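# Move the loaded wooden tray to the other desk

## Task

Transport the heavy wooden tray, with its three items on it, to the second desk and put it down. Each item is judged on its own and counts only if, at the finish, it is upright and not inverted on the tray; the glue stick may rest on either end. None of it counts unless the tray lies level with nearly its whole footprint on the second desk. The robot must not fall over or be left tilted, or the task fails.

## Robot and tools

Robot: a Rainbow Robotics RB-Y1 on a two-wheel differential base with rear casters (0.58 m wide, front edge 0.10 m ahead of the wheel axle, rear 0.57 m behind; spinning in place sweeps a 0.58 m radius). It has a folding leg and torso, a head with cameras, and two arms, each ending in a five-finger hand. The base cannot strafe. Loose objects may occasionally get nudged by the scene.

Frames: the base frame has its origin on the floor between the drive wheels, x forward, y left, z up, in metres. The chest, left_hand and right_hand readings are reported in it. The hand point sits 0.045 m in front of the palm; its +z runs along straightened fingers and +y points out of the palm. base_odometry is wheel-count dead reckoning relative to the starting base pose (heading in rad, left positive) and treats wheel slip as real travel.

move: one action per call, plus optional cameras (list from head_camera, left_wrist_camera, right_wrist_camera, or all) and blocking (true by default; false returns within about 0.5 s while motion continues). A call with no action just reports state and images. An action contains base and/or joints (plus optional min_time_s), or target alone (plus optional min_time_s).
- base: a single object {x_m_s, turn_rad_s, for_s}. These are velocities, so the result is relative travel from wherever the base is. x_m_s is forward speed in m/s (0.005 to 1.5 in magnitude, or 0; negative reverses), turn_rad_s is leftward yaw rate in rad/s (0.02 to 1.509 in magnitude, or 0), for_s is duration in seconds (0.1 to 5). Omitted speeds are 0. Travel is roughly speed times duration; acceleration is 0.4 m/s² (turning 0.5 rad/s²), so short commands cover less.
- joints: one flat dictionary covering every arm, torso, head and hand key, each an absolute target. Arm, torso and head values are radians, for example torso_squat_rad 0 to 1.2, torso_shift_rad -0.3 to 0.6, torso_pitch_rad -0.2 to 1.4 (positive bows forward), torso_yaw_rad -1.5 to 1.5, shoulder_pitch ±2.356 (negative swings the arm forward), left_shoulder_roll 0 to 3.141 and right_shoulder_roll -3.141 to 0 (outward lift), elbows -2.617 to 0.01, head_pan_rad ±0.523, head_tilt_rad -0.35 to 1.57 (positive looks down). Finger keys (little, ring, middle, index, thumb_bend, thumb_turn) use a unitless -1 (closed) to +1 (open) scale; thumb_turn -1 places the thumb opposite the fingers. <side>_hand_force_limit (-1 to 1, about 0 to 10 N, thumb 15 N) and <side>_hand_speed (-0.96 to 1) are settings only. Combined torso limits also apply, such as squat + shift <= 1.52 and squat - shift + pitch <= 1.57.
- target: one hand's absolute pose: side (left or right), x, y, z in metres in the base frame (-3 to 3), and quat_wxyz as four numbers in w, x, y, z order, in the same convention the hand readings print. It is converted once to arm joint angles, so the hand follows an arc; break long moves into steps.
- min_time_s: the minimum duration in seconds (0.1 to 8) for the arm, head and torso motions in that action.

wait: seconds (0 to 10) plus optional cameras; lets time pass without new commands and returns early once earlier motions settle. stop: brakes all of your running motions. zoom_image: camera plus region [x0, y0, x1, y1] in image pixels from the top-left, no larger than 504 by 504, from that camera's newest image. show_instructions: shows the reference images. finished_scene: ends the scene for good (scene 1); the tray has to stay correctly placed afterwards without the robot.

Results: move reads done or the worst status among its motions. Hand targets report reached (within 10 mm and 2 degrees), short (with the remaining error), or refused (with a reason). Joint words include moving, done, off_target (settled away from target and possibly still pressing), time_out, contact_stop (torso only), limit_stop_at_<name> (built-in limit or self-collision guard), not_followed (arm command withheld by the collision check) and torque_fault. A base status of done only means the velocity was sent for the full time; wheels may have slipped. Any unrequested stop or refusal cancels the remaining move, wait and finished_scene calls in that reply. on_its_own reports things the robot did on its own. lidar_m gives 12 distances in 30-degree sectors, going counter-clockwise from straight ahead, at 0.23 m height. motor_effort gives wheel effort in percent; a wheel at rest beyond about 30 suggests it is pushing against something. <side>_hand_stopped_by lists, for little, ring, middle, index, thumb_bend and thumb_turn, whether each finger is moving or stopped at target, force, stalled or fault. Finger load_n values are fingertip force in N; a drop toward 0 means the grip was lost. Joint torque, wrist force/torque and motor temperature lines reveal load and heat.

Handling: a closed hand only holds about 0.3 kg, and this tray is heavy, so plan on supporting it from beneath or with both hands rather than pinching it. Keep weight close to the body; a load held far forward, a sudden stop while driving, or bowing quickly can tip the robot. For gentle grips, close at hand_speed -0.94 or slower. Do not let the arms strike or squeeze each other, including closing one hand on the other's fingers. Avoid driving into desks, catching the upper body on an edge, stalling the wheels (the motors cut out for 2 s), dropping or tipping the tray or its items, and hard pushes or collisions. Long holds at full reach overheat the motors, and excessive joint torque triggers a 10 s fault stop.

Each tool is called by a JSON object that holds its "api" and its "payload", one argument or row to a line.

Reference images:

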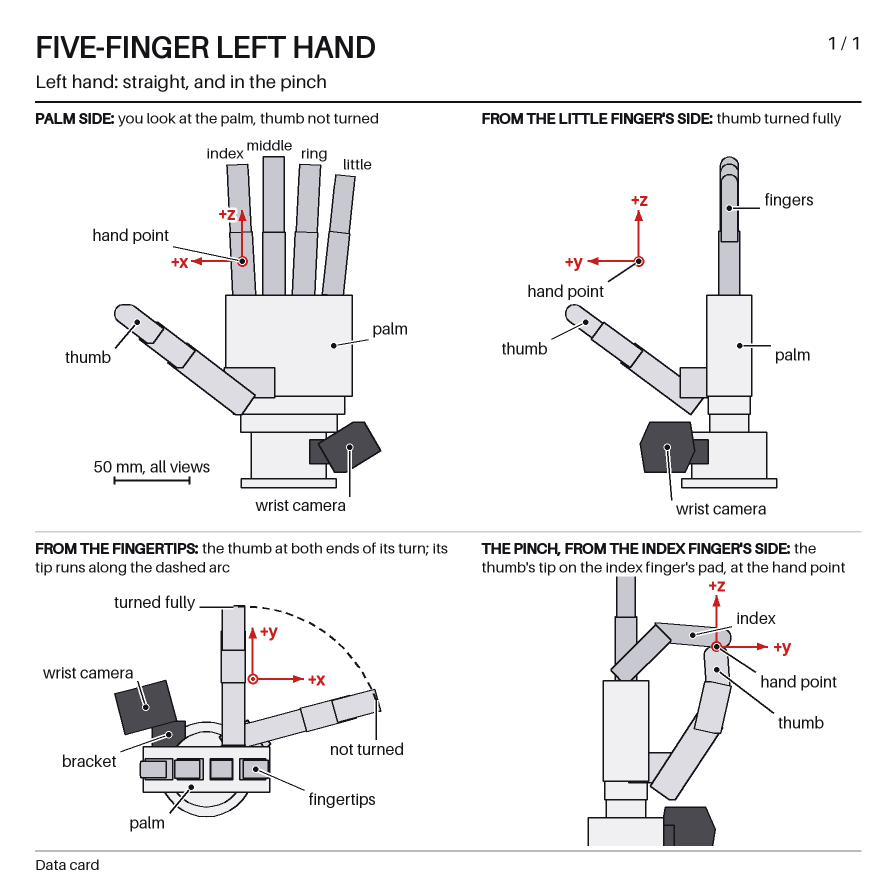

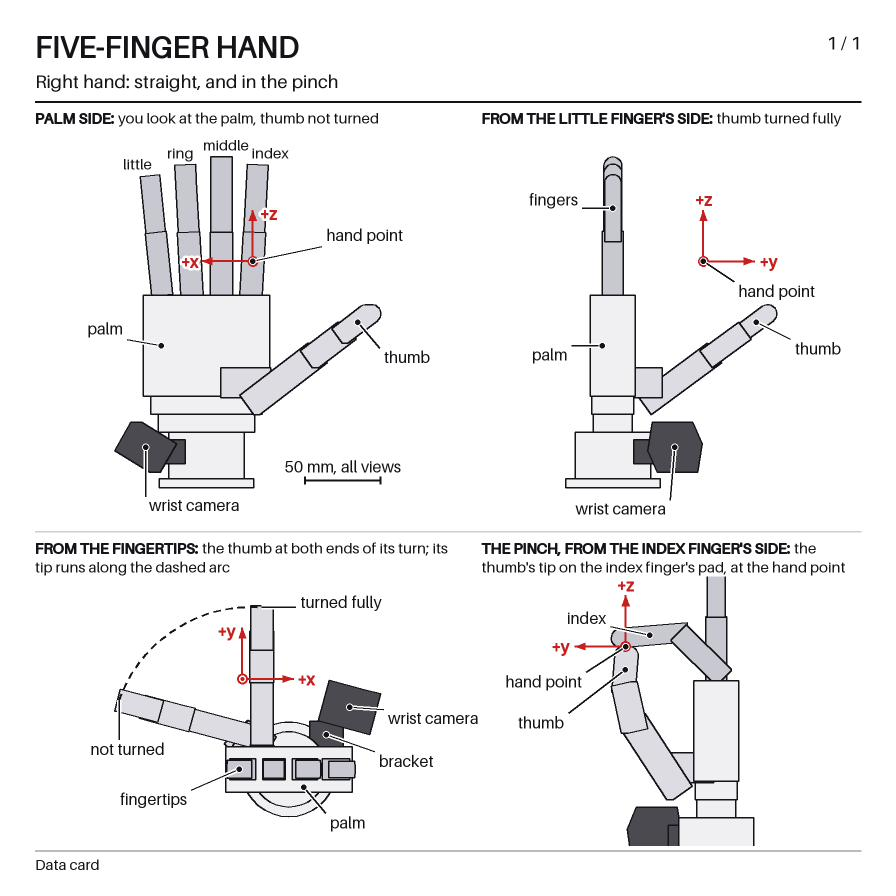

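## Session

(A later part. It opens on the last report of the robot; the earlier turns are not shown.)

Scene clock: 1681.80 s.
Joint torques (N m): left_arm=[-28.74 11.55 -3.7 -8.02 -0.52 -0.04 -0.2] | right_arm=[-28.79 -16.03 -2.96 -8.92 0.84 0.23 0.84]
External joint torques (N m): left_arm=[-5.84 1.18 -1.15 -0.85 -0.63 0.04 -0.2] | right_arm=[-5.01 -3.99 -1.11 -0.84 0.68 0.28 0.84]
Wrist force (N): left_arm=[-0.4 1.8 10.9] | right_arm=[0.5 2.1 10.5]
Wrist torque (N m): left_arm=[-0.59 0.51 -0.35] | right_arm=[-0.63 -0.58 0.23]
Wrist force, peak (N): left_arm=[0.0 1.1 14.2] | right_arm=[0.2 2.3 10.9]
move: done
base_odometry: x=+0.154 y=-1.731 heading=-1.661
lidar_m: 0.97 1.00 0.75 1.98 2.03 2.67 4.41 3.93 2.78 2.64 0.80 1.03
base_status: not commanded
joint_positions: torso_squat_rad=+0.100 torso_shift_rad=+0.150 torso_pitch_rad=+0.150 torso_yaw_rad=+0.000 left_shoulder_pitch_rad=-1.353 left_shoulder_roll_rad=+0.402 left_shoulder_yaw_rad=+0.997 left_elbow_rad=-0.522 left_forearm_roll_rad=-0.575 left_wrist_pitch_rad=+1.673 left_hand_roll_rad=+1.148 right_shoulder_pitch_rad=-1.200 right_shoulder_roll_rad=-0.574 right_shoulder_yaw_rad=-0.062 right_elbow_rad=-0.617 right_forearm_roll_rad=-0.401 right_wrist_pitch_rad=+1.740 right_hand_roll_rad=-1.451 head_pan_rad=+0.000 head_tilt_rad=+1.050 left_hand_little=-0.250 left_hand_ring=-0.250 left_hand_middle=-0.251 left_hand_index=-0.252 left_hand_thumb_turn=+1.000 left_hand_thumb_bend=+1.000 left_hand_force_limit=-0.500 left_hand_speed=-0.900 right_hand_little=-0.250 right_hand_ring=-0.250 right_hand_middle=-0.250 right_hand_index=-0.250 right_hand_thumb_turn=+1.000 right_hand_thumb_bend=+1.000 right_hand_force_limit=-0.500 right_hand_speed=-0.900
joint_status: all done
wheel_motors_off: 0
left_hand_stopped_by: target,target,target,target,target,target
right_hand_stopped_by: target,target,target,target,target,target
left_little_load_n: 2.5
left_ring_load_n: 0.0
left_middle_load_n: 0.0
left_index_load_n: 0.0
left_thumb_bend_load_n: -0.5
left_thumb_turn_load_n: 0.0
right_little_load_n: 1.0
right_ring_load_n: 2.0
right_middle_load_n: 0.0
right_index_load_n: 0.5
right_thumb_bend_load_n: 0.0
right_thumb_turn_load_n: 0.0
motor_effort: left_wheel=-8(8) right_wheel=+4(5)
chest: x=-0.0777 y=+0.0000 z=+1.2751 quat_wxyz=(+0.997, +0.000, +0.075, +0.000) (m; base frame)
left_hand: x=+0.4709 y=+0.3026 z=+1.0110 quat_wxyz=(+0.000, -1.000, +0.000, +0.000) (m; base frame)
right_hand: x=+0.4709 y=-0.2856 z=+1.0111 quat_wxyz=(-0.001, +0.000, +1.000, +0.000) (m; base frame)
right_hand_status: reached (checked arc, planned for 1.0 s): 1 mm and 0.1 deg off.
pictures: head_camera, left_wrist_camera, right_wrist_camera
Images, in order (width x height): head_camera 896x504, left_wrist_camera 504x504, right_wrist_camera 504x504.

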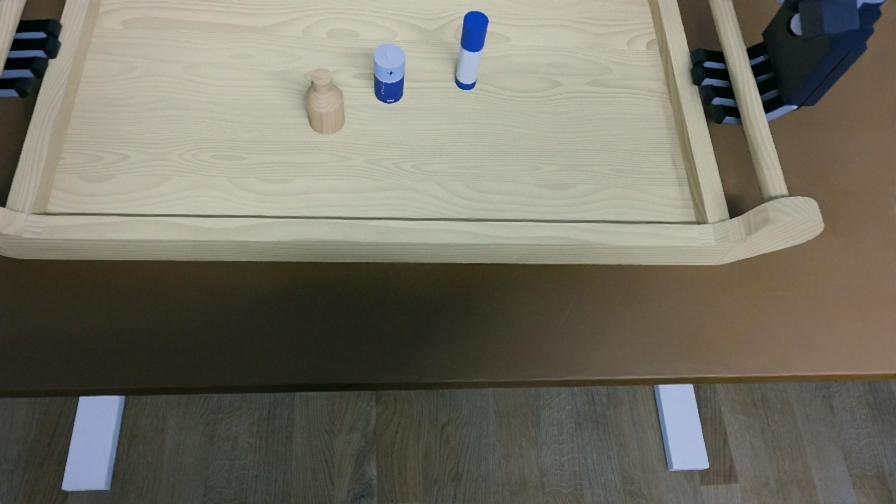

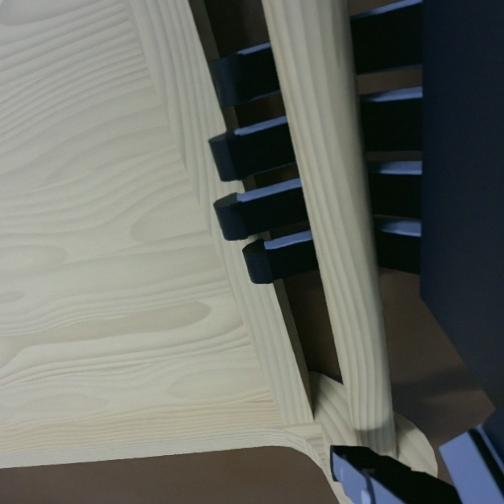

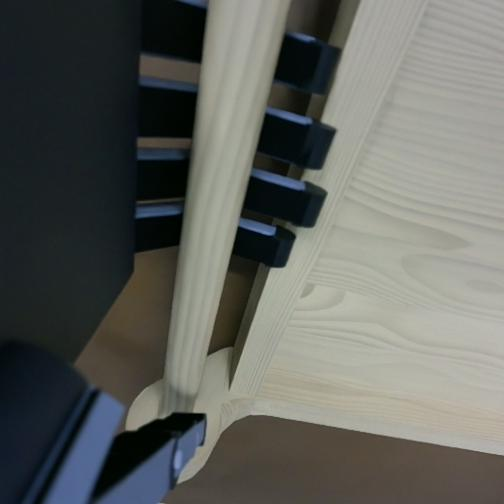

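{"api": "move", "payload": {
  "target": {"side":"left","x":0.471,"y":0.308,"z":1.011,"quat_wxyz":[0,1,0,0]},
  "min_time_s": 1.0
}}

{"api": "move", "payload": {
  "target": {"side":"right","x":0.471,"y":-0.291,"z":1.011,"quat_wxyz":[0,0,1,0]},
  "min_time_s": 1.0
}}

{"api": "move", "payload": {
  "joints": {"left_hand_little":-0.12,"left_hand_ring":-0.12,"left_hand_middle":-0.12,"left_hand_index":-0.12,"right_hand_little":-0.12,"right_hand_ring":-0.12,"right_hand_middle":-0.12,"right_hand_index":-0.12},
  "cameras": ["all"]
}}

Scene clock: 1709.40 s.
Joint torques (N m): left_arm=[-28.05 11.72 -1.28 -7.93 -0.29 -0.8 -0.33] | right_arm=[-28.97 -15.8 -3.14 -8.96 0.61 0.3 0.72]
External joint torques (N m): left_arm=[-5.18 1.27 1.17 -0.75 -0.4 -0.72 -0.33] | right_arm=[-5.19 -3.75 -1.29 -0.88 0.45 0.35 0.72]
Wrist force (N): left_arm=[-1.5 1.5 10.9] | right_arm=[1.4 2.2 10.9]
Wrist torque (N m): left_arm=[-0.65 0.53 -0.39] | right_arm=[-0.69 -0.68 0.27]
Wrist force, peak (N): left_arm=[-0.2 3.3 12.3] | right_arm=[0.5 1.8 12.3]
move: done
base_odometry: x=+0.154 y=-1.731 heading=-1.661
lidar_m: 0.97 1.00 0.74 1.98 2.04 2.68 4.40 3.94 2.79 2.65 0.80 1.02
base_status: not commanded
joint_positions: torso_squat_rad=+0.100 torso_shift_rad=+0.150 torso_pitch_rad=+0.150 torso_yaw_rad=+0.000 left_shoulder_pitch_rad=-1.354 left_shoulder_roll_rad=+0.419 left_shoulder_yaw_rad=+0.998 left_elbow_rad=-0.500 left_forearm_roll_rad=-0.573 left_wrist_pitch_rad=+1.662 left_hand_roll_rad=+1.146 right_shoulder_pitch_rad=-1.200 right_shoulder_roll_rad=-0.574 right_shoulder_yaw_rad=-0.062 right_elbow_rad=-0.617 right_forearm_roll_rad=-0.401 right_wrist_pitch_rad=+1.740 right_hand_roll_rad=-1.451 head_pan_rad=+0.000 head_tilt_rad=+1.050 left_hand_little=-0.250 left_hand_ring=-0.250 left_hand_middle=-0.251 left_hand_index=-0.252 left_hand_thumb_turn=+1.000 left_hand_thumb_bend=+1.000 left_hand_force_limit=-0.500 left_hand_speed=-0.900 right_hand_little=-0.250 right_hand_ring=-0.250 right_hand_middle=-0.250 right_hand_index=-0.250 right_hand_thumb_turn=+1.000 right_hand_thumb_bend=+1.000 right_hand_force_limit=-0.500 right_hand_speed=-0.900
joint_status: all done
wheel_motors_off: 0
left_hand_stopped_by: target,target,target,target,target,target
right_hand_stopped_by: target,target,target,target,target,target
left_little_load_n: 3.0
left_ring_load_n: 0.0
left_middle_load_n: 0.0
left_index_load_n: 0.0
left_thumb_bend_load_n: 0.0
left_thumb_turn_load_n: 0.0
right_little_load_n: 1.0
right_ring_load_n: 2.0
right_middle_load_n: 0.0
right_index_load_n: 0.5
right_thumb_bend_load_n: 0.0
right_thumb_turn_load_n: 0.0
motor_effort: left_wheel=-8(8) right_wheel=+5(5)
chest: x=-0.0777 y=+0.0000 z=+1.2751 quat_wxyz=(+0.997, +0.000, +0.075, +0.000) (m; base frame)
left_hand: x=+0.4705 y=+0.3077 z=+1.0105 quat_wxyz=(+0.000, -1.000, +0.000, +0.000) (m; base frame)
left_hand_status: reached (checked arc, planned for 1.0 s): 1 mm and 0.0 deg off.
right_hand: x=+0.4709 y=-0.2856 z=+1.0111 quat_wxyz=(-0.001, +0.000, +1.000, +0.000) (m; base frame)
pictures: none

Scene clock: 1710.73 s.
Joint torques (N m): left_arm=[-28.21 11.42 -1.76 -8.37 -0.51 -0.62 -0.41] | right_arm=[-28.47 -16.07 -3.06 -9 0.85 -0.88 0.35]
External joint torques (N m): left_arm=[-5.34 0.96 0.69 -1.19 -0.62 -0.54 -0.41] | right_arm=[-4.72 -3.93 -1.25 -0.92 0.69 -0.83 0.35]
Wrist force (N): left_arm=[-0.2 1.7 11.2] | right_arm=[2.4 2.9 8.2]
Wrist torque (N m): left_arm=[-0.68 0.63 -0.40] | right_arm=[-0.63 -0.55 0.27]
Wrist force, peak (N): left_arm=[-0.2 2.2 12.4] | right_arm=[1.9 4.5 12.2]
move: done
base_odometry: x=+0.154 y=-1.731 heading=-1.661
lidar_m: 0.98 1.00 0.75 1.98 2.04 2.69 4.41 3.95 2.78 2.64 0.81 1.03
base_status: not commanded
joint_positions: torso_squat_rad=+0.100 torso_shift_rad=+0.150 torso_pitch_rad=+0.150 torso_yaw_rad=+0.000 left_shoulder_pitch_rad=-1.354 left_shoulder_roll_rad=+0.419 left_shoulder_yaw_rad=+0.998 left_elbow_rad=-0.500 left_forearm_roll_rad=-0.573 left_wrist_pitch_rad=+1.662 left_hand_roll_rad=+1.146 right_shoulder_pitch_rad=-1.202 right_shoulder_roll_rad=-0.583 right_shoulder_yaw_rad=-0.063 right_elbow_rad=-0.601 right_forearm_roll_rad=-0.403 right_wrist_pitch_rad=+1.731 right_hand_roll_rad=-1.439 head_pan_rad=+0.000 head_tilt_rad=+1.050 left_hand_little=-0.250 left_hand_ring=-0.250 left_hand_middle=-0.251 left_hand_index=-0.252 left_hand_thumb_turn=+1.000 left_hand_thumb_bend=+1.000 left_hand_force_limit=-0.500 left_hand_speed=-0.900 right_hand_little=-0.250 right_hand_ring=-0.250 right_hand_middle=-0.250 right_hand_index=-0.250 right_hand_thumb_turn=+1.000 right_hand_thumb_bend=+1.000 right_hand_force_limit=-0.500 right_hand_speed=-0.900
joint_status: all done
wheel_motors_off: 0
left_hand_stopped_by: target,target,target,target,target,target
right_hand_stopped_by: target,target,target,target,target,target
left_little_load_n: 4.0
left_ring_load_n: 0.0
left_middle_load_n: 0.0
left_index_load_n: 0.0
left_thumb_bend_load_n: 0.0
left_thumb_turn_load_n: 0.0
right_little_load_n: 1.0
right_ring_load_n: 2.0
right_middle_load_n: 0.0
right_index_load_n: 0.5
right_thumb_bend_load_n: 0.0
right_thumb_turn_load_n: 0.0
motor_effort: left_wheel=-8(8) right_wheel=+4(5)
chest: x=-0.0777 y=+0.0000 z=+1.2751 quat_wxyz=(+0.997, +0.000, +0.075, +0.000) (m; base frame)
left_hand: x=+0.4706 y=+0.3076 z=+1.0105 quat_wxyz=(+0.000, -1.000, +0.000, +0.000) (m; base frame)
right_hand: x=+0.4706 y=-0.2905 z=+1.0105 quat_wxyz=(+0.000, +0.000, +1.000, +0.000) (m; base frame)
right_hand_status: reached (checked arc, planned for 1.0 s): 1 mm and 0.0 deg off.
pictures: none

Scene clock: 1711.70 s.
Joint torques (N m): left_arm=[-22.22 9.52 -1.98 -7.3 -0.75 -1.24 0.16] | right_arm=[-24.02 -9.97 -1.8 -7.44 0.45 -0.64 0.65]
External joint torques (N m): left_arm=[0.66 -0.93 0.48 -0.11 -0.86 -1.16 0.16] | right_arm=[-0.26 2.18 0.01 0.64 0.29 -0.58 0.65]
Wrist force (N): left_arm=[-3.1 1.7 -1.8] | right_arm=[2.5 -3.3 -2.1]
Wrist torque (N m): left_arm=[-0.70 0.02 -0.19] | right_arm=[-0.53 -0.27 0.07]
Wrist force, peak (N): left_arm=[-0.2 1.9 12.0] | right_arm=[2.6 3.0 9.6]
move: off_target
base_odometry: x=+0.154 y=-1.731 heading=-1.661
lidar_m: 0.97 1.00 0.75 1.99 2.04 2.68 4.41 3.94 2.79 2.64 0.80 1.03
base_status: not commanded
joint_positions: torso_squat_rad=+0.100 torso_shift_rad=+0.150 torso_pitch_rad=+0.150 torso_yaw_rad=+0.000 left_shoulder_pitch_rad=-1.356 left_shoulder_roll_rad=+0.419 left_shoulder_yaw_rad=+0.998 left_elbow_rad=-0.500 left_forearm_roll_rad=-0.573 left_wrist_pitch_rad=+1.662 left_hand_roll_rad=+1.146 right_shoulder_pitch_rad=-1.204 right_shoulder_roll_rad=-0.584 right_shoulder_yaw_rad=-0.063 right_elbow_rad=-0.601 right_forearm_roll_rad=-0.402 right_wrist_pitch_rad=+1.731 right_hand_roll_rad=-1.439 head_pan_rad=+0.000 head_tilt_rad=+1.050 left_hand_little=-0.120 left_hand_ring=-0.120 left_hand_middle=-0.155 left_hand_index=-0.120 left_hand_thumb_turn=+1.000 left_hand_thumb_bend=+1.000 left_hand_force_limit=-0.500 left_hand_speed=-0.900 right_hand_little=-0.120 right_hand_ring=-0.120 right_hand_middle=-0.122 right_hand_index=-0.120 right_hand_thumb_turn=+1.000 right_hand_thumb_bend=+1.000 right_hand_force_limit=-0.500 right_hand_speed=-0.900
joint_status: left_hand_middle off_target (ended at -0.155, target -0.120); the others done
wheel_motors_off: 0
left_hand_stopped_by: target,target,stalled,target,target,target
right_hand_stopped_by: target,target,target,target,target,target
left_little_load_n: 0.0
left_ring_load_n: 0.0
left_middle_load_n: -14.0
left_index_load_n: 0.0
left_thumb_bend_load_n: 0.0
left_thumb_turn_load_n: 0.0
right_little_load_n: 0.0
right_ring_load_n: 0.0
right_middle_load_n: -7.0
right_index_load_n: 0.0
right_thumb_bend_load_n: 0.0
right_thumb_turn_load_n: 0.0
motor_effort: left_wheel=-8(8) right_wheel=+4(5)
chest: x=-0.0780 y=+0.0000 z=+1.2752 quat_wxyz=(+0.997, +0.000, +0.075, +0.000) (m; base frame)
left_hand: x=+0.4709 y=+0.3077 z=+1.0117 quat_wxyz=(+0.000, -1.000, +0.000, -0.001) (m; base frame)
right_hand: x=+0.4709 y=-0.2912 z=+1.0117 quat_wxyz=(+0.001, +0.000, +1.000, +0.000) (m; base frame)
pictures: head_camera, left_wrist_camera, right_wrist_camera
Images, in order (width x height): head_camera 896x504, left_wrist_camera 504x504, right_wrist_camera 504x504.

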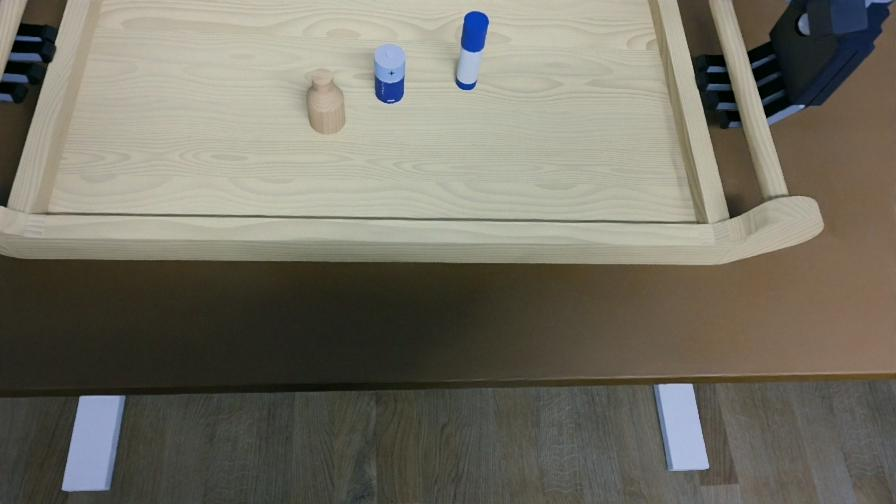

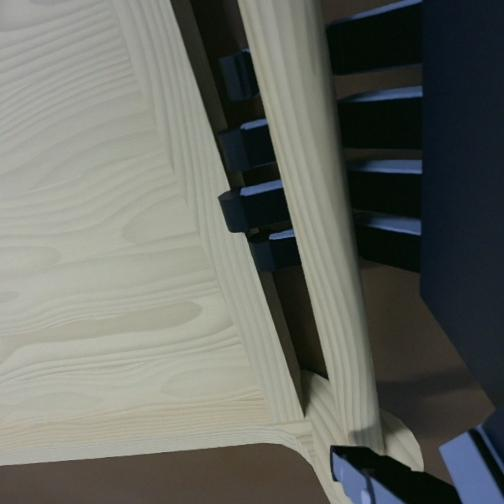

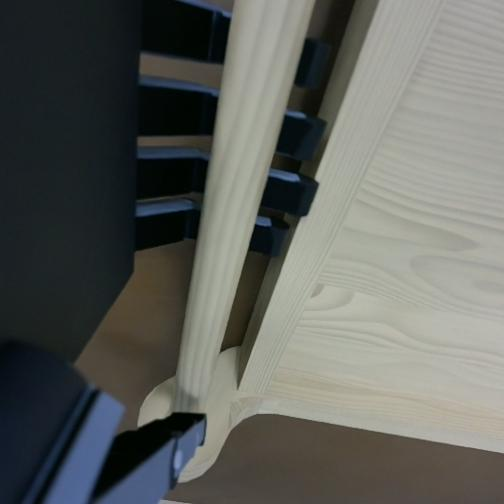

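{"api": "move", "payload": {
  "target": {"side":"left","x":0.471,"y":0.314,"z":1.013,"quat_wxyz":[0,1,0,0]},
  "min_time_s": 1.0
}}

{"api": "move", "payload": {
  "target": {"side":"right","x":0.471,"y":-0.297,"z":1.013,"quat_wxyz":[0,0,1,0]},
  "min_time_s": 1.0,
  "cameras": ["all"]
}}

Scene clock: 1722.97 s.
Joint torques (N m): left_arm=[-27.12 9.44 -0.59 -6.61 0.34 -0.47 0.23] | right_arm=[-24.19 -9.77 -2.33 -7.68 0.27 -0.7 0.5]
External joint torques (N m): left_arm=[-4.27 -1.11 1.7 0.57 0.23 -0.39 0.23] | right_arm=[-0.43 2.38 -0.52 0.4 0.11 -0.65 0.5]
Wrist force (N): left_arm=[-0.3 -0.9 7.4] | right_arm=[1.9 -3.8 -3.9]
Wrist torque (N m): left_arm=[-0.55 0.30 -0.16] | right_arm=[-0.52 -0.06 0.00]
Wrist force, peak (N): left_arm=[-0.4 -1.3 7.4] | right_arm=[2.7 -4.3 -4.4]
move: done
base_odometry: x=+0.154 y=-1.731 heading=-1.661
lidar_m: 0.97 1.00 0.75 1.98 2.03 2.67 4.41 3.94 2.79 2.64 0.81 1.03
base_status: not commanded
joint_positions: torso_squat_rad=+0.100 torso_shift_rad=+0.150 torso_pitch_rad=+0.150 torso_yaw_rad=+0.000 left_shoulder_pitch_rad=-1.363 left_shoulder_roll_rad=+0.445 left_shoulder_yaw_rad=+0.999 left_elbow_rad=-0.463 left_forearm_roll_rad=-0.572 left_wrist_pitch_rad=+1.648 left_hand_roll_rad=+1.146 right_shoulder_pitch_rad=-1.204 right_shoulder_roll_rad=-0.584 right_shoulder_yaw_rad=-0.063 right_elbow_rad=-0.601 right_forearm_roll_rad=-0.402 right_wrist_pitch_rad=+1.731 right_hand_roll_rad=-1.439 head_pan_rad=+0.000 head_tilt_rad=+1.050 left_hand_little=-0.120 left_hand_ring=-0.120 left_hand_middle=-0.154 left_hand_index=-0.120 left_hand_thumb_turn=+1.000 left_hand_thumb_bend=+1.000 left_hand_force_limit=-0.500 left_hand_speed=-0.900 right_hand_little=-0.120 right_hand_ring=-0.120 right_hand_middle=-0.122 right_hand_index=-0.120 right_hand_thumb_turn=+1.000 right_hand_thumb_bend=+1.000 right_hand_force_limit=-0.500 right_hand_speed=-0.900
joint_status: all done
wheel_motors_off: 0
left_hand_stopped_by: target,target,stalled,target,target,target
right_hand_stopped_by: target,target,target,target,target,target
left_little_load_n: 0.0
left_ring_load_n: 0.0
left_middle_load_n: 0.0
left_index_load_n: 0.0
left_thumb_bend_load_n: 0.0
left_thumb_turn_load_n: 0.0
right_little_load_n: 0.0
right_ring_load_n: 0.0
right_middle_load_n: -8.0
right_index_load_n: 0.0
right_thumb_bend_load_n: 0.0
right_thumb_turn_load_n: 0.5
motor_effort: left_wheel=-8(8) right_wheel=+5(5)
chest: x=-0.0780 y=+0.0000 z=+1.2752 quat_wxyz=(+0.997, +0.000, +0.075, +0.000) (m; base frame)
left_hand: x=+0.4706 y=+0.3140 z=+1.0128 quat_wxyz=(+0.001, -1.000, +0.000, -0.001) (m; base frame)
left_hand_status: reached (checked arc, planned for 1.0 s): 0 mm and 0.2 deg off.
right_hand: x=+0.4710 y=-0.2913 z=+1.0117 quat_wxyz=(+0.001, +0.000, +1.000, +0.000) (m; base frame)
pictures: none

Scene clock: 1724.30 s.
Joint torques (N m): left_arm=[-27.3 9.96 -1.01 -6.84 0.42 -0.27 0.22] | right_arm=[-26.85 -12.51 -2.47 -7.53 0.01 -0.68 0.61]
External joint torques (N m): left_arm=[-4.45 -0.59 1.28 0.35 0.31 -0.19 0.22] | right_arm=[-3.09 -0.29 -0.74 0.55 -0.15 -0.63 0.61]
Wrist force (N): left_arm=[-0.3 -1.3 7.0] | right_arm=[1.4 -1.8 3.6]
Wrist torque (N m): left_arm=[-0.59 0.29 -0.15] | right_arm=[-0.63 -0.32 0.09]
Wrist force, peak (N): left_arm=[-0.3 -1.4 7.6] | right_arm=[2.5 -3.8 -3.9]
move: done
base_odometry: x=+0.154 y=-1.731 heading=-1.661
lidar_m: 0.97 1.00 0.75 1.99 2.03 2.68 4.40 3.93 2.79 2.65 0.80 1.04
base_status: not commanded
joint_positions: torso_squat_rad=+0.100 torso_shift_rad=+0.150 torso_pitch_rad=+0.150 torso_yaw_rad=+0.000 left_shoulder_pitch_rad=-1.363 left_shoulder_roll_rad=+0.445 left_shoulder_yaw_rad=+0.999 left_elbow_rad=-0.463 left_forearm_roll_rad=-0.572 left_wrist_pitch_rad=+1.648 left_hand_roll_rad=+1.146 right_shoulder_pitch_rad=-1.215 right_shoulder_roll_rad=-0.595 right_shoulder_yaw_rad=-0.063 right_elbow_rad=-0.573 right_forearm_roll_rad=-0.403 right_wrist_pitch_rad=+1.720 right_hand_roll_rad=-1.423 head_pan_rad=+0.000 head_tilt_rad=+1.050 left_hand_little=-0.120 left_hand_ring=-0.120 left_hand_middle=-0.154 left_hand_index=-0.120 left_hand_thumb_turn=+1.000 left_hand_thumb_bend=+1.000 left_hand_force_limit=-0.500 left_hand_speed=-0.900 right_hand_little=-0.120 right_hand_ring=-0.120 right_hand_middle=-0.121 right_hand_index=-0.120 right_hand_thumb_turn=+1.000 right_hand_thumb_bend=+1.000 right_hand_force_limit=-0.500 right_hand_speed=-0.900
joint_status: all done
wheel_motors_off: 0
left_hand_stopped_by: target,target,stalled,target,target,target
right_hand_stopped_by: target,target,target,target,target,target
left_little_load_n: 0.0
left_ring_load_n: 0.0
left_middle_load_n: 0.0
left_index_load_n: 0.0
left_thumb_bend_load_n: 0.0
left_thumb_turn_load_n: 0.0
right_little_load_n: 0.0
right_ring_load_n: 0.0
right_middle_load_n: 0.0
right_index_load_n: 0.0
right_thumb_bend_load_n: 0.0
right_thumb_turn_load_n: 0.0
motor_effort: left_wheel=-8(8) right_wheel=+4(5)
chest: x=-0.0779 y=+0.0000 z=+1.2752 quat_wxyz=(+0.997, +0.000, +0.075, +0.000) (m; base frame)
left_hand: x=+0.4707 y=+0.3140 z=+1.0128 quat_wxyz=(+0.001, -1.000, +0.000, -0.001) (m; base frame)
right_hand: x=+0.4708 y=-0.2970 z=+1.0128 quat_wxyz=(+0.001, +0.000, +1.000, +0.000) (m; base frame)
right_hand_status: reached (checked arc, planned for 1.0 s): 0 mm and 0.1 deg off.
pictures: head_camera, left_wrist_camera, right_wrist_camera
Images, in order (width x height): head_camera 896x504, left_wrist_camera 504x504, right_wrist_camera 504x504.

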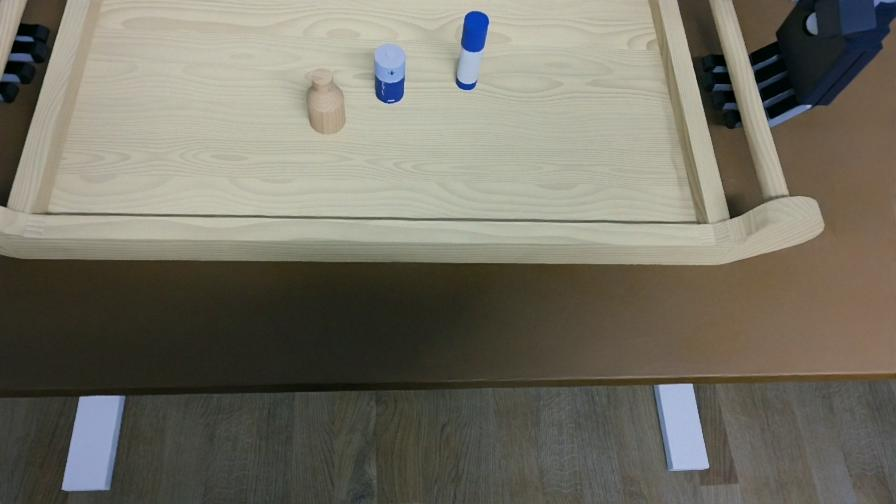

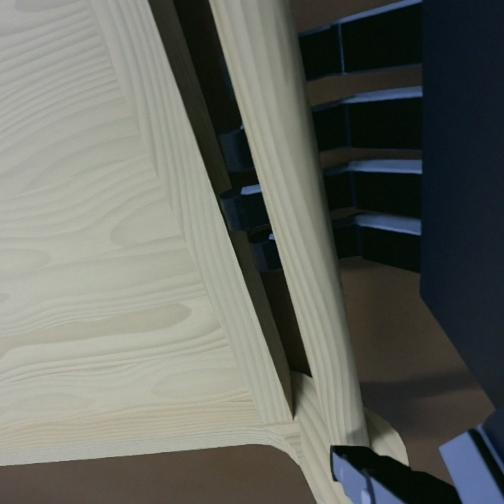

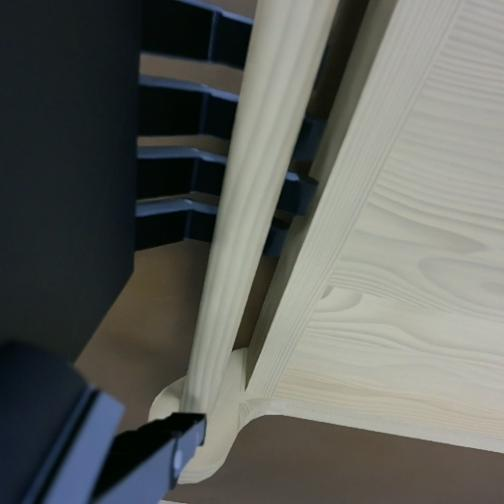

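{"api": "move", "payload": {
  "joints": {"left_hand_little":0,"left_hand_ring":0,"left_hand_middle":0,"left_hand_index":0,"right_hand_little":0,"right_hand_ring":0,"right_hand_middle":0,"right_hand_index":0}
}}

{"api": "move", "payload": {
  "target": {"side":"left","x":0.471,"y":0.326,"z":1.013,"quat_wxyz":[0,1,0,0]},
  "min_time_s": 1.0
}}

{"api": "move", "payload": {
  "target": {"side":"right","x":0.471,"y":-0.309,"z":1.013,"quat_wxyz":[0,0,1,0]},
  "min_time_s": 1.0,
  "cameras": ["all"]
}}

Scene clock: 1737.17 s.
Joint torques (N m): left_arm=[-26.85 9.54 -0.87 -6.59 0.44 -0.45 0.18] | right_arm=[-26.74 -12.37 -2.54 -7.45 -0.02 -0.51 0.44]
External joint torques (N m): left_arm=[-3.99 -1 1.42 0.6 0.33 -0.37 0.18] | right_arm=[-2.97 -0.15 -0.81 0.63 -0.19 -0.45 0.44]
Wrist force (N): left_arm=[-0.2 -1.1 7.2] | right_arm=[1.0 -1.3 4.4]
Wrist torque (N m): left_arm=[-0.56 0.28 -0.15] | right_arm=[-0.58 -0.30 0.11]
Wrist force, peak (N): left_arm=[-0.1 -1.2 7.7] | right_arm=[1.5 -1.2 4.9]
move: done
base_odometry: x=+0.154 y=-1.731 heading=-1.661
lidar_m: 0.97 1.00 0.75 1.98 2.04 2.67 4.41 3.94 2.79 2.65 0.81 1.03
base_status: not commanded
joint_positions: torso_squat_rad=+0.100 torso_shift_rad=+0.150 torso_pitch_rad=+0.150 torso_yaw_rad=+0.000 left_shoulder_pitch_rad=-1.363 left_shoulder_roll_rad=+0.445 left_shoulder_yaw_rad=+0.999 left_elbow_rad=-0.463 left_forearm_roll_rad=-0.572 left_wrist_pitch_rad=+1.648 left_hand_roll_rad=+1.146 right_shoulder_pitch_rad=-1.215 right_shoulder_roll_rad=-0.595 right_shoulder_yaw_rad=-0.063 right_elbow_rad=-0.573 right_forearm_roll_rad=-0.403 right_wrist_pitch_rad=+1.720 right_hand_roll_rad=-1.423 head_pan_rad=+0.000 head_tilt_rad=+1.050 left_hand_little=+0.000 left_hand_ring=+0.000 left_hand_middle=+0.000 left_hand_index=+0.000 left_hand_thumb_turn=+1.000 left_hand_thumb_bend=+1.000 left_hand_force_limit=-0.500 left_hand_speed=-0.900 right_hand_little=+0.000 right_hand_ring=+0.000 right_hand_middle=+0.000 right_hand_index=+0.000 right_hand_thumb_turn=+1.000 right_hand_thumb_bend=+1.000 right_hand_force_limit=-0.500 right_hand_speed=-0.900
joint_status: all done
wheel_motors_off: 0
left_hand_stopped_by: target,target,target,target,target,target
right_hand_stopped_by: target,target,target,target,target,target
left_little_load_n: 0.0
left_ring_load_n: 0.0
left_middle_load_n: 0.0
left_index_load_n: 0.0
left_thumb_bend_load_n: 0.0
left_thumb_turn_load_n: 0.0
right_little_load_n: 0.0
right_ring_load_n: 0.0
right_middle_load_n: 0.0
right_index_load_n: 0.0
right_thumb_bend_load_n: 0.0
right_thumb_turn_load_n: 0.0
motor_effort: left_wheel=-8(8) right_wheel=+5(5)
chest: x=-0.0779 y=+0.0000 z=+1.2752 quat_wxyz=(+0.997, +0.000, +0.075, +0.000) (m; base frame)
left_hand: x=+0.4707 y=+0.3140 z=+1.0127 quat_wxyz=(+0.001, -1.000, +0.000, -0.001) (m; base frame)
right_hand: x=+0.4708 y=-0.2970 z=+1.0128 quat_wxyz=(+0.001, +0.000, +1.000, +0.000) (m; base frame)
pictures: none

Scene clock: 1738.50 s.
Joint torques (N m): left_arm=[-27.38 9.82 -0.58 -6.49 0.39 -0.26 -0.21] | right_arm=[-26.73 -12.86 -3.1 -7.77 -0.15 -0.7 0.57]
External joint torques (N m): left_arm=[-4.64 -0.9 1.46 0.71 0.29 -0.17 -0.21] | right_arm=[-2.97 -0.63 -1.37 0.31 -0.31 -0.65 0.57]
Wrist force (N): left_arm=[-0.1 -1.1 6.9] | right_arm=[1.4 -0.8 4.3]
Wrist torque (N m): left_arm=[-0.55 0.27 -0.18] | right_arm=[-0.45 -0.34 0.11]
Wrist force, peak (N): left_arm=[-0.5 -1.3 7.5] | right_arm=[1.5 -1.4 4.7]
move: done
base_odometry: x=+0.154 y=-1.731 heading=-1.661
lidar_m: 0.97 1.00 0.76 1.98 2.04 2.68 4.41 3.93 2.78 2.65 0.81 1.03
base_status: not commanded
joint_positions: torso_squat_rad=+0.100 torso_shift_rad=+0.150 torso_pitch_rad=+0.150 torso_yaw_rad=+0.000 left_shoulder_pitch_rad=-1.370 left_shoulder_roll_rad=+0.487 left_shoulder_yaw_rad=+1.002 left_elbow_rad=-0.408 left_forearm_roll_rad=-0.568 left_wrist_pitch_rad=+1.619 left_hand_roll_rad=+1.142 right_shoulder_pitch_rad=-1.215 right_shoulder_roll_rad=-0.595 right_shoulder_yaw_rad=-0.063 right_elbow_rad=-0.573 right_forearm_roll_rad=-0.403 right_wrist_pitch_rad=+1.720 right_hand_roll_rad=-1.423 head_pan_rad=+0.000 head_tilt_rad=+1.050 left_hand_little=+0.000 left_hand_ring=+0.000 left_hand_middle=+0.000 left_hand_index=+0.000 left_hand_thumb_turn=+1.000 left_hand_thumb_bend=+1.000 left_hand_force_limit=-0.500 left_hand_speed=-0.900 right_hand_little=+0.000 right_hand_ring=+0.000 right_hand_middle=+0.000 right_hand_index=+0.000 right_hand_thumb_turn=+1.000 right_hand_thumb_bend=+1.000 right_hand_force_limit=-0.500 right_hand_speed=-0.900
joint_status: all done
wheel_motors_off: 0
left_hand_stopped_by: target,target,target,target,target,target
right_hand_stopped_by: target,target,target,target,target,target
left_little_load_n: 0.0
left_ring_load_n: 0.0
left_middle_load_n: 0.0
left_index_load_n: 0.0
left_thumb_bend_load_n: 0.0
left_thumb_turn_load_n: 0.0
right_little_load_n: 0.0
right_ring_load_n: 0.0
right_middle_load_n: 0.0
right_index_load_n: 0.0
right_thumb_bend_load_n: 0.0
right_thumb_turn_load_n: 0.0
motor_effort: left_wheel=-8(8) right_wheel=+5(5)
chest: x=-0.0779 y=+0.0000 z=+1.2752 quat_wxyz=(+0.997, +0.000, +0.075, +0.000) (m; base frame)
left_hand: x=+0.4704 y=+0.3258 z=+1.0129 quat_wxyz=(+0.001, -1.000, -0.001, -0.004) (m; base frame)
left_hand_status: reached (checked arc, planned for 1.0 s): 1 mm and 0.5 deg off.
right_hand: x=+0.4708 y=-0.2970 z=+1.0128 quat_wxyz=(+0.001, +0.000, +1.000, +0.000) (m; base frame)
pictures: none

Scene clock: 1739.83 s.
Joint torques (N m): left_arm=[-27.24 10.05 -0.22 -6.44 0.26 -0.5 -0.24] | right_arm=[-25.92 -12.75 -2.75 -7.91 0.14 -0.47 0.57]
External joint torques (N m): left_arm=[-4.51 -0.67 1.82 0.76 0.15 -0.41 -0.24] | right_arm=[-2.22 -0.35 -1.16 0.16 -0.02 -0.41 0.57]
Wrist force (N): left_arm=[-0.4 -1.5 7.3] | right_arm=[1.1 -0.9 4.4]
Wrist torque (N m): left_arm=[-0.62 0.31 -0.20] | right_arm=[-0.47 -0.29 0.03]
Wrist force, peak (N): left_arm=[-0.4 -1.1 7.6] | right_arm=[1.6 -1.8 4.5]
move: done
base_odometry: x=+0.154 y=-1.731 heading=-1.661
lidar_m: 0.98 1.01 0.74 1.98 2.04 2.67 4.40 3.92 2.78 2.65 0.80 1.03
base_status: not commanded
joint_positions: torso_squat_rad=+0.100 torso_shift_rad=+0.150 torso_pitch_rad=+0.150 torso_yaw_rad=+0.000 left_shoulder_pitch_rad=-1.370 left_shoulder_roll_rad=+0.487 left_shoulder_yaw_rad=+1.002 left_elbow_rad=-0.408 left_forearm_roll_rad=-0.568 left_wrist_pitch_rad=+1.619 left_hand_roll_rad=+1.142 right_shoulder_pitch_rad=-1.229 right_shoulder_roll_rad=-0.616 right_shoulder_yaw_rad=-0.065 right_elbow_rad=-0.527 right_forearm_roll_rad=-0.404 right_wrist_pitch_rad=+1.695 right_hand_roll_rad=-1.393 head_pan_rad=+0.000 head_tilt_rad=+1.050 left_hand_little=+0.000 left_hand_ring=+0.000 left_hand_middle=+0.000 left_hand_index=+0.000 left_hand_thumb_turn=+1.000 left_hand_thumb_bend=+1.000 left_hand_force_limit=-0.500 left_hand_speed=-0.900 right_hand_little=+0.000 right_hand_ring=+0.000 right_hand_middle=+0.000 right_hand_index=+0.000 right_hand_thumb_turn=+1.000 right_hand_thumb_bend=+1.000 right_hand_force_limit=-0.500 right_hand_speed=-0.900
joint_status: all done
wheel_motors_off: 0
left_hand_stopped_by: target,target,target,target,target,target
right_hand_stopped_by: target,target,target,target,target,target
left_little_load_n: 0.0
left_ring_load_n: 0.0
left_middle_load_n: 0.0
left_index_load_n: 0.0
left_thumb_bend_load_n: 0.0
left_thumb_turn_load_n: 0.0
right_little_load_n: 0.0
right_ring_load_n: 0.0
right_middle_load_n: 0.0
right_index_load_n: 0.0
right_thumb_bend_load_n: 0.0
right_thumb_turn_load_n: 0.0
motor_effort: left_wheel=-8(8) right_wheel=+4(5)
chest: x=-0.0779 y=+0.0000 z=+1.2752 quat_wxyz=(+0.997, +0.000, +0.075, +0.000) (m; base frame)
left_hand: x=+0.4704 y=+0.3258 z=+1.0129 quat_wxyz=(+0.001, -1.000, -0.001, -0.004) (m; base frame)
right_hand: x=+0.4705 y=-0.3089 z=+1.0130 quat_wxyz=(+0.002, +0.001, +1.000, -0.001) (m; base frame)
right_hand_status: reached (checked arc, planned for 1.0 s): 0 mm and 0.3 deg off.
pictures: head_camera, left_wrist_camera, right_wrist_camera
Images, in order (width x height): head_camera 896x504, left_wrist_camera 504x504, right_wrist_camera 504x504.

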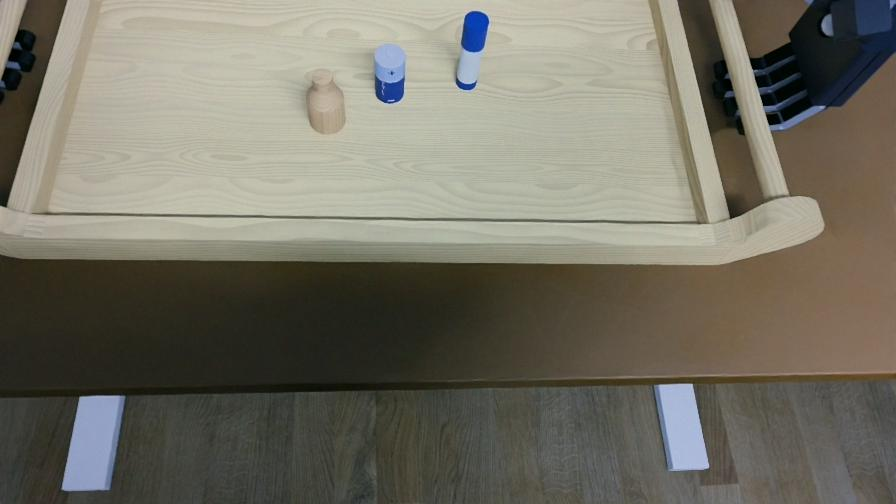

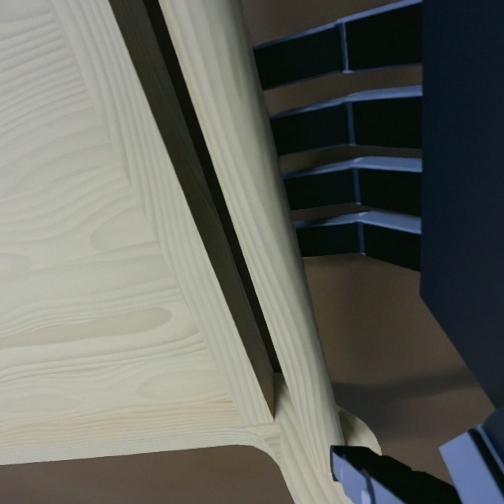

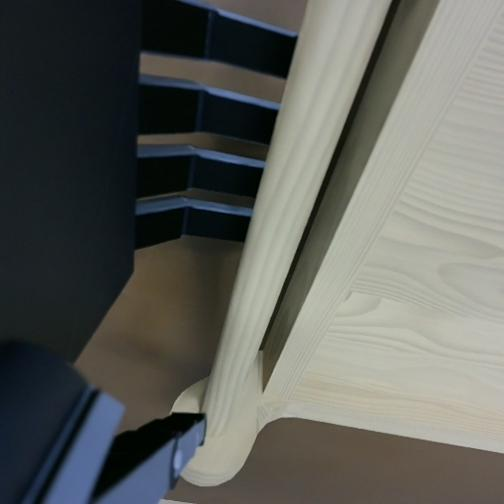

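{"api": "move", "payload": {
  "joints": {"left_hand_little":0.25,"left_hand_ring":0.25,"left_hand_middle":0.25,"left_hand_index":0.25,"right_hand_little":0.25,"right_hand_ring":0.25,"right_hand_middle":0.25,"right_hand_index":0.25}
}}

{"api": "move", "payload": {
  "target": {"side":"left","x":0.469,"y":0.339,"z":1.015,"quat_wxyz":[0,1,0,0]},
  "min_time_s": 1.0
}}

{"api": "move", "payload": {
  "target": {"side":"right","x":0.469,"y":-0.324,"z":1.015,"quat_wxyz":[0,0,1,0]},
  "min_time_s": 1.0,
  "cameras": ["all"]
}}

Scene clock: 1767.40 s.
Joint torques (N m): left_arm=[-26.67 10.23 -0.59 -6.36 0.48 -0.49 -0.32] | right_arm=[-26.66 -12.53 -2.81 -7.58 0.19 -0.58 0.56]
External joint torques (N m): left_arm=[-3.94 -0.49 1.46 0.83 0.38 -0.39 -0.32] | right_arm=[-2.96 -0.13 -1.22 0.49 0.02 -0.53 0.56]
Wrist force (N): left_arm=[-0.4 -1.2 7.2] | right_arm=[0.9 -1.3 4.7]
Wrist torque (N m): left_arm=[-0.57 0.31 -0.19] | right_arm=[-0.59 -0.28 0.09]
Wrist force, peak (N): left_arm=[-0.3 -1.2 7.6] | right_arm=[1.8 -1.4 4.9]
move: done
base_odometry: x=+0.154 y=-1.731 heading=-1.661
lidar_m: 0.97 1.00 0.75 1.98 2.04 2.69 4.41 3.94 2.80 2.65 0.80 1.01
base_status: not commanded
joint_positions: torso_squat_rad=+0.100 torso_shift_rad=+0.150 torso_pitch_rad=+0.150 torso_yaw_rad=+0.000 left_shoulder_pitch_rad=-1.370 left_shoulder_roll_rad=+0.487 left_shoulder_yaw_rad=+1.002 left_elbow_rad=-0.408 left_forearm_roll_rad=-0.568 left_wrist_pitch_rad=+1.619 left_hand_roll_rad=+1.142 right_shoulder_pitch_rad=-1.229 right_shoulder_roll_rad=-0.616 right_shoulder_yaw_rad=-0.065 right_elbow_rad=-0.527 right_forearm_roll_rad=-0.404 right_wrist_pitch_rad=+1.695 right_hand_roll_rad=-1.393 head_pan_rad=+0.000 head_tilt_rad=+1.050 left_hand_little=+0.250 left_hand_ring=+0.250 left_hand_middle=+0.250 left_hand_index=+0.250 left_hand_thumb_turn=+1.000 left_hand_thumb_bend=+1.000 left_hand_force_limit=-0.500 left_hand_speed=-0.900 right_hand_little=+0.250 right_hand_ring=+0.250 right_hand_middle=+0.250 right_hand_index=+0.250 right_hand_thumb_turn=+1.000 right_hand_thumb_bend=+1.000 right_hand_force_limit=-0.500 right_hand_speed=-0.900
joint_status: all done
wheel_motors_off: 0
left_hand_stopped_by: target,target,target,target,target,target
right_hand_stopped_by: target,target,target,target,target,target
left_little_load_n: 0.0
left_ring_load_n: 0.0
left_middle_load_n: 0.0
left_index_load_n: 0.0
left_thumb_bend_load_n: 0.0
left_thumb_turn_load_n: 0.0
right_little_load_n: 0.5
right_ring_load_n: 0.0
right_middle_load_n: 0.0
right_index_load_n: 0.0
right_thumb_bend_load_n: 0.0
right_thumb_turn_load_n: 0.0
motor_effort: left_wheel=-8(8) right_wheel=+4(5)
chest: x=-0.0779 y=+0.0000 z=+1.2752 quat_wxyz=(+0.997, +0.000, +0.075, +0.000) (m; base frame)
left_hand: x=+0.4704 y=+0.3258 z=+1.0129 quat_wxyz=(+0.001, -1.000, -0.001, -0.004) (m; base frame)
right_hand: x=+0.4705 y=-0.3089 z=+1.0130 quat_wxyz=(+0.002, +0.001, +1.000, -0.001) (m; base frame)
pictures: none

Scene clock: 1768.73 s.
Joint torques (N m): left_arm=[-27.3 10.79 -0.33 -6.58 0.26 -0.58 -0.26] | right_arm=[-26.09 -12.38 -2.32 -8.02 -0.2 -0.56 0.76]
External joint torques (N m): left_arm=[-4.72 -0.09 1.47 0.61 0.15 -0.48 -0.26] | right_arm=[-2.39 0.03 -0.73 0.05 -0.37 -0.5 0.76]
Wrist force (N): left_arm=[-0.5 -1.0 7.4] | right_arm=[2.0 -1.4 4.0]
Wrist torque (N m): left_arm=[-0.54 0.31 -0.21] | right_arm=[-0.56 -0.45 0.11]
Wrist force, peak (N): left_arm=[-0.6 -1.3 7.6] | right_arm=[2.0 -1.3 4.7]
move: done
base_odometry: x=+0.154 y=-1.731 heading=-1.661
lidar_m: 0.97 1.00 0.75 1.98 2.04 2.67 4.41 3.95 2.79 2.64 0.80 1.03
base_status: not commanded
joint_positions: torso_squat_rad=+0.100 torso_shift_rad=+0.150 torso_pitch_rad=+0.150 torso_yaw_rad=+0.000 left_shoulder_pitch_rad=-1.378 left_shoulder_roll_rad=+0.532 left_shoulder_yaw_rad=+1.005 left_elbow_rad=-0.354 left_forearm_roll_rad=-0.565 left_wrist_pitch_rad=+1.596 left_hand_roll_rad=+1.134 right_shoulder_pitch_rad=-1.229 right_shoulder_roll_rad=-0.616 right_shoulder_yaw_rad=-0.065 right_elbow_rad=-0.527 right_forearm_roll_rad=-0.404 right_wrist_pitch_rad=+1.695 right_hand_roll_rad=-1.393 head_pan_rad=+0.000 head_tilt_rad=+1.050 left_hand_little=+0.250 left_hand_ring=+0.250 left_hand_middle=+0.250 left_hand_index=+0.250 left_hand_thumb_turn=+1.000 left_hand_thumb_bend=+1.000 left_hand_force_limit=-0.500 left_hand_speed=-0.900 right_hand_little=+0.250 right_hand_ring=+0.250 right_hand_middle=+0.250 right_hand_index=+0.250 right_hand_thumb_turn=+1.000 right_hand_thumb_bend=+1.000 right_hand_force_limit=-0.500 right_hand_speed=-0.900
joint_status: all done
wheel_motors_off: 0
left_hand_stopped_by: target,target,target,target,target,target
right_hand_stopped_by: target,target,target,target,target,target
left_little_load_n: 0.0
left_ring_load_n: 0.0
left_middle_load_n: 0.0
left_index_load_n: 0.0
left_thumb_bend_load_n: 0.0
left_thumb_turn_load_n: 0.0
right_little_load_n: 0.0
right_ring_load_n: 0.0
right_middle_load_n: 0.0
right_index_load_n: 0.0
right_thumb_bend_load_n: 0.0
right_thumb_turn_load_n: 0.0
motor_effort: left_wheel=-8(8) right_wheel=+4(5)
chest: x=-0.0779 y=+0.0000 z=+1.2752 quat_wxyz=(+0.997, +0.000, +0.075, +0.000) (m; base frame)
left_hand: x=+0.4684 y=+0.3388 z=+1.0149 quat_wxyz=(+0.002, -1.000, -0.002, -0.005) (m; base frame)
left_hand_status: reached (checked arc, planned for 1.0 s): 1 mm and 0.7 deg off.
right_hand: x=+0.4705 y=-0.3089 z=+1.0130 quat_wxyz=(+0.002, +0.001, +1.000, -0.001) (m; base frame)
pictures: none

Scene clock: 1770.07 s.
Joint torques (N m): left_arm=[-26.62 9.94 -0.39 -6.63 0.38 -0.44 -0.09] | right_arm=[-26.52 -13.23 -2.41 -7.86 0.11 -0.71 0.38]
External joint torques (N m): left_arm=[-4.04 -0.93 1.41 0.56 0.27 -0.34 -0.09] | right_arm=[-2.95 -0.62 -0.96 0.2 -0.06 -0.65 0.38]
Wrist force (N): left_arm=[-0.5 -1.3 7.3] | right_arm=[0.8 -1.3 3.5]
Wrist torque (N m): left_arm=[-0.61 0.31 -0.20] | right_arm=[-0.51 -0.20 0.01]
Wrist force, peak (N): left_arm=[-0.2 -1.4 7.6] | right_arm=[1.4 -2.2 4.4]
move: done
base_odometry: x=+0.154 y=-1.731 heading=-1.661
lidar_m: 0.97 0.99 0.75 1.98 2.04 2.69 4.40 3.94 2.79 2.64 0.80 1.03
base_status: not commanded
joint_positions: torso_squat_rad=+0.100 torso_shift_rad=+0.150 torso_pitch_rad=+0.150 torso_yaw_rad=+0.000 left_shoulder_pitch_rad=-1.378 left_shoulder_roll_rad=+0.532 left_shoulder_yaw_rad=+1.005 left_elbow_rad=-0.354 left_forearm_roll_rad=-0.565 left_wrist_pitch_rad=+1.596 left_hand_roll_rad=+1.134 right_shoulder_pitch_rad=-1.243 right_shoulder_roll_rad=-0.643 right_shoulder_yaw_rad=-0.067 right_elbow_rad=-0.479 right_forearm_roll_rad=-0.407 right_wrist_pitch_rad=+1.674 right_hand_roll_rad=-1.357 head_pan_rad=+0.000 head_tilt_rad=+1.050 left_hand_little=+0.250 left_hand_ring=+0.250 left_hand_middle=+0.250 left_hand_index=+0.250 left_hand_thumb_turn=+1.000 left_hand_thumb_bend=+1.000 left_hand_force_limit=-0.500 left_hand_speed=-0.900 right_hand_little=+0.250 right_hand_ring=+0.250 right_hand_middle=+0.250 right_hand_index=+0.250 right_hand_thumb_turn=+1.000 right_hand_thumb_bend=+1.000 right_hand_force_limit=-0.500 right_hand_speed=-0.900
joint_status: all done
wheel_motors_off: 0
left_hand_stopped_by: target,target,target,target,target,target
right_hand_stopped_by: target,target,target,target,target,target
left_little_load_n: 0.0
left_ring_load_n: 0.0
left_middle_load_n: 0.0
left_index_load_n: 0.0
left_thumb_bend_load_n: 0.0
left_thumb_turn_load_n: 0.0
right_little_load_n: 0.0
right_ring_load_n: 0.0
right_middle_load_n: 0.0
right_index_load_n: 0.0
right_thumb_bend_load_n: 0.0
right_thumb_turn_load_n: 0.0
motor_effort: left_wheel=-8(8) right_wheel=+5(5)
chest: x=-0.0779 y=+0.0000 z=+1.2752 quat_wxyz=(+0.997, +0.000, +0.075, +0.000) (m; base frame)
left_hand: x=+0.4684 y=+0.3388 z=+1.0149 quat_wxyz=(+0.002, -1.000, -0.002, -0.005) (m; base frame)
right_hand: x=+0.4685 y=-0.3238 z=+1.0149 quat_wxyz=(+0.003, +0.001, +1.000, -0.001) (m; base frame)
right_hand_status: reached (checked arc, planned for 1.0 s): 1 mm and 0.4 deg off.
pictures: head_camera, left_wrist_camera, right_wrist_camera
Images, in order (width x height): head_camera 896x504, left_wrist_camera 504x504, right_wrist_camera 504x504.

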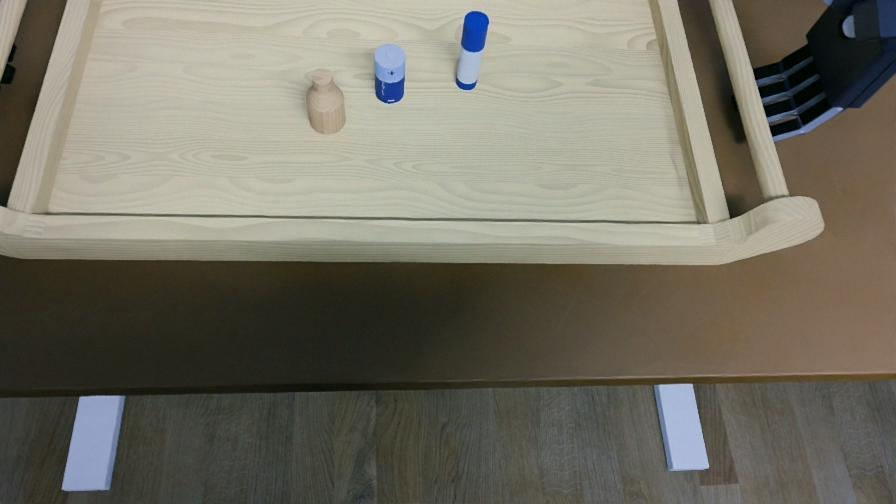

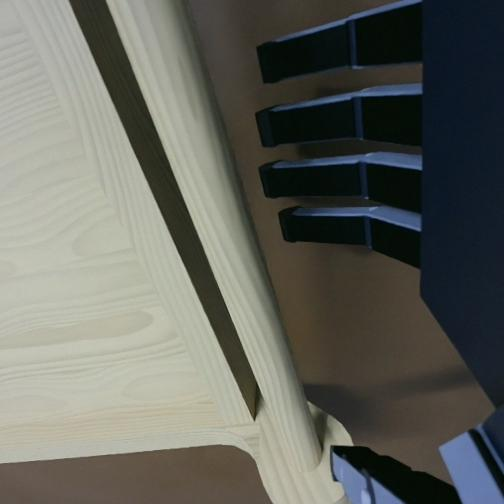

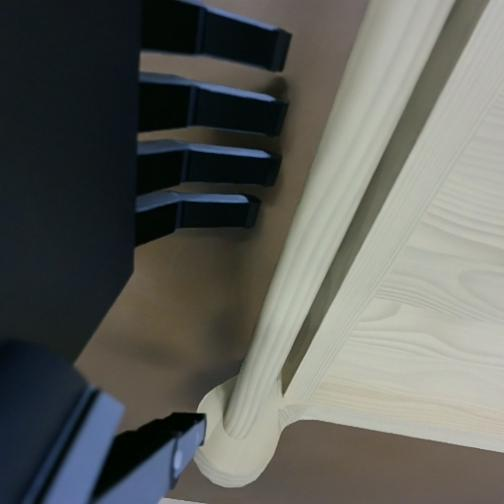

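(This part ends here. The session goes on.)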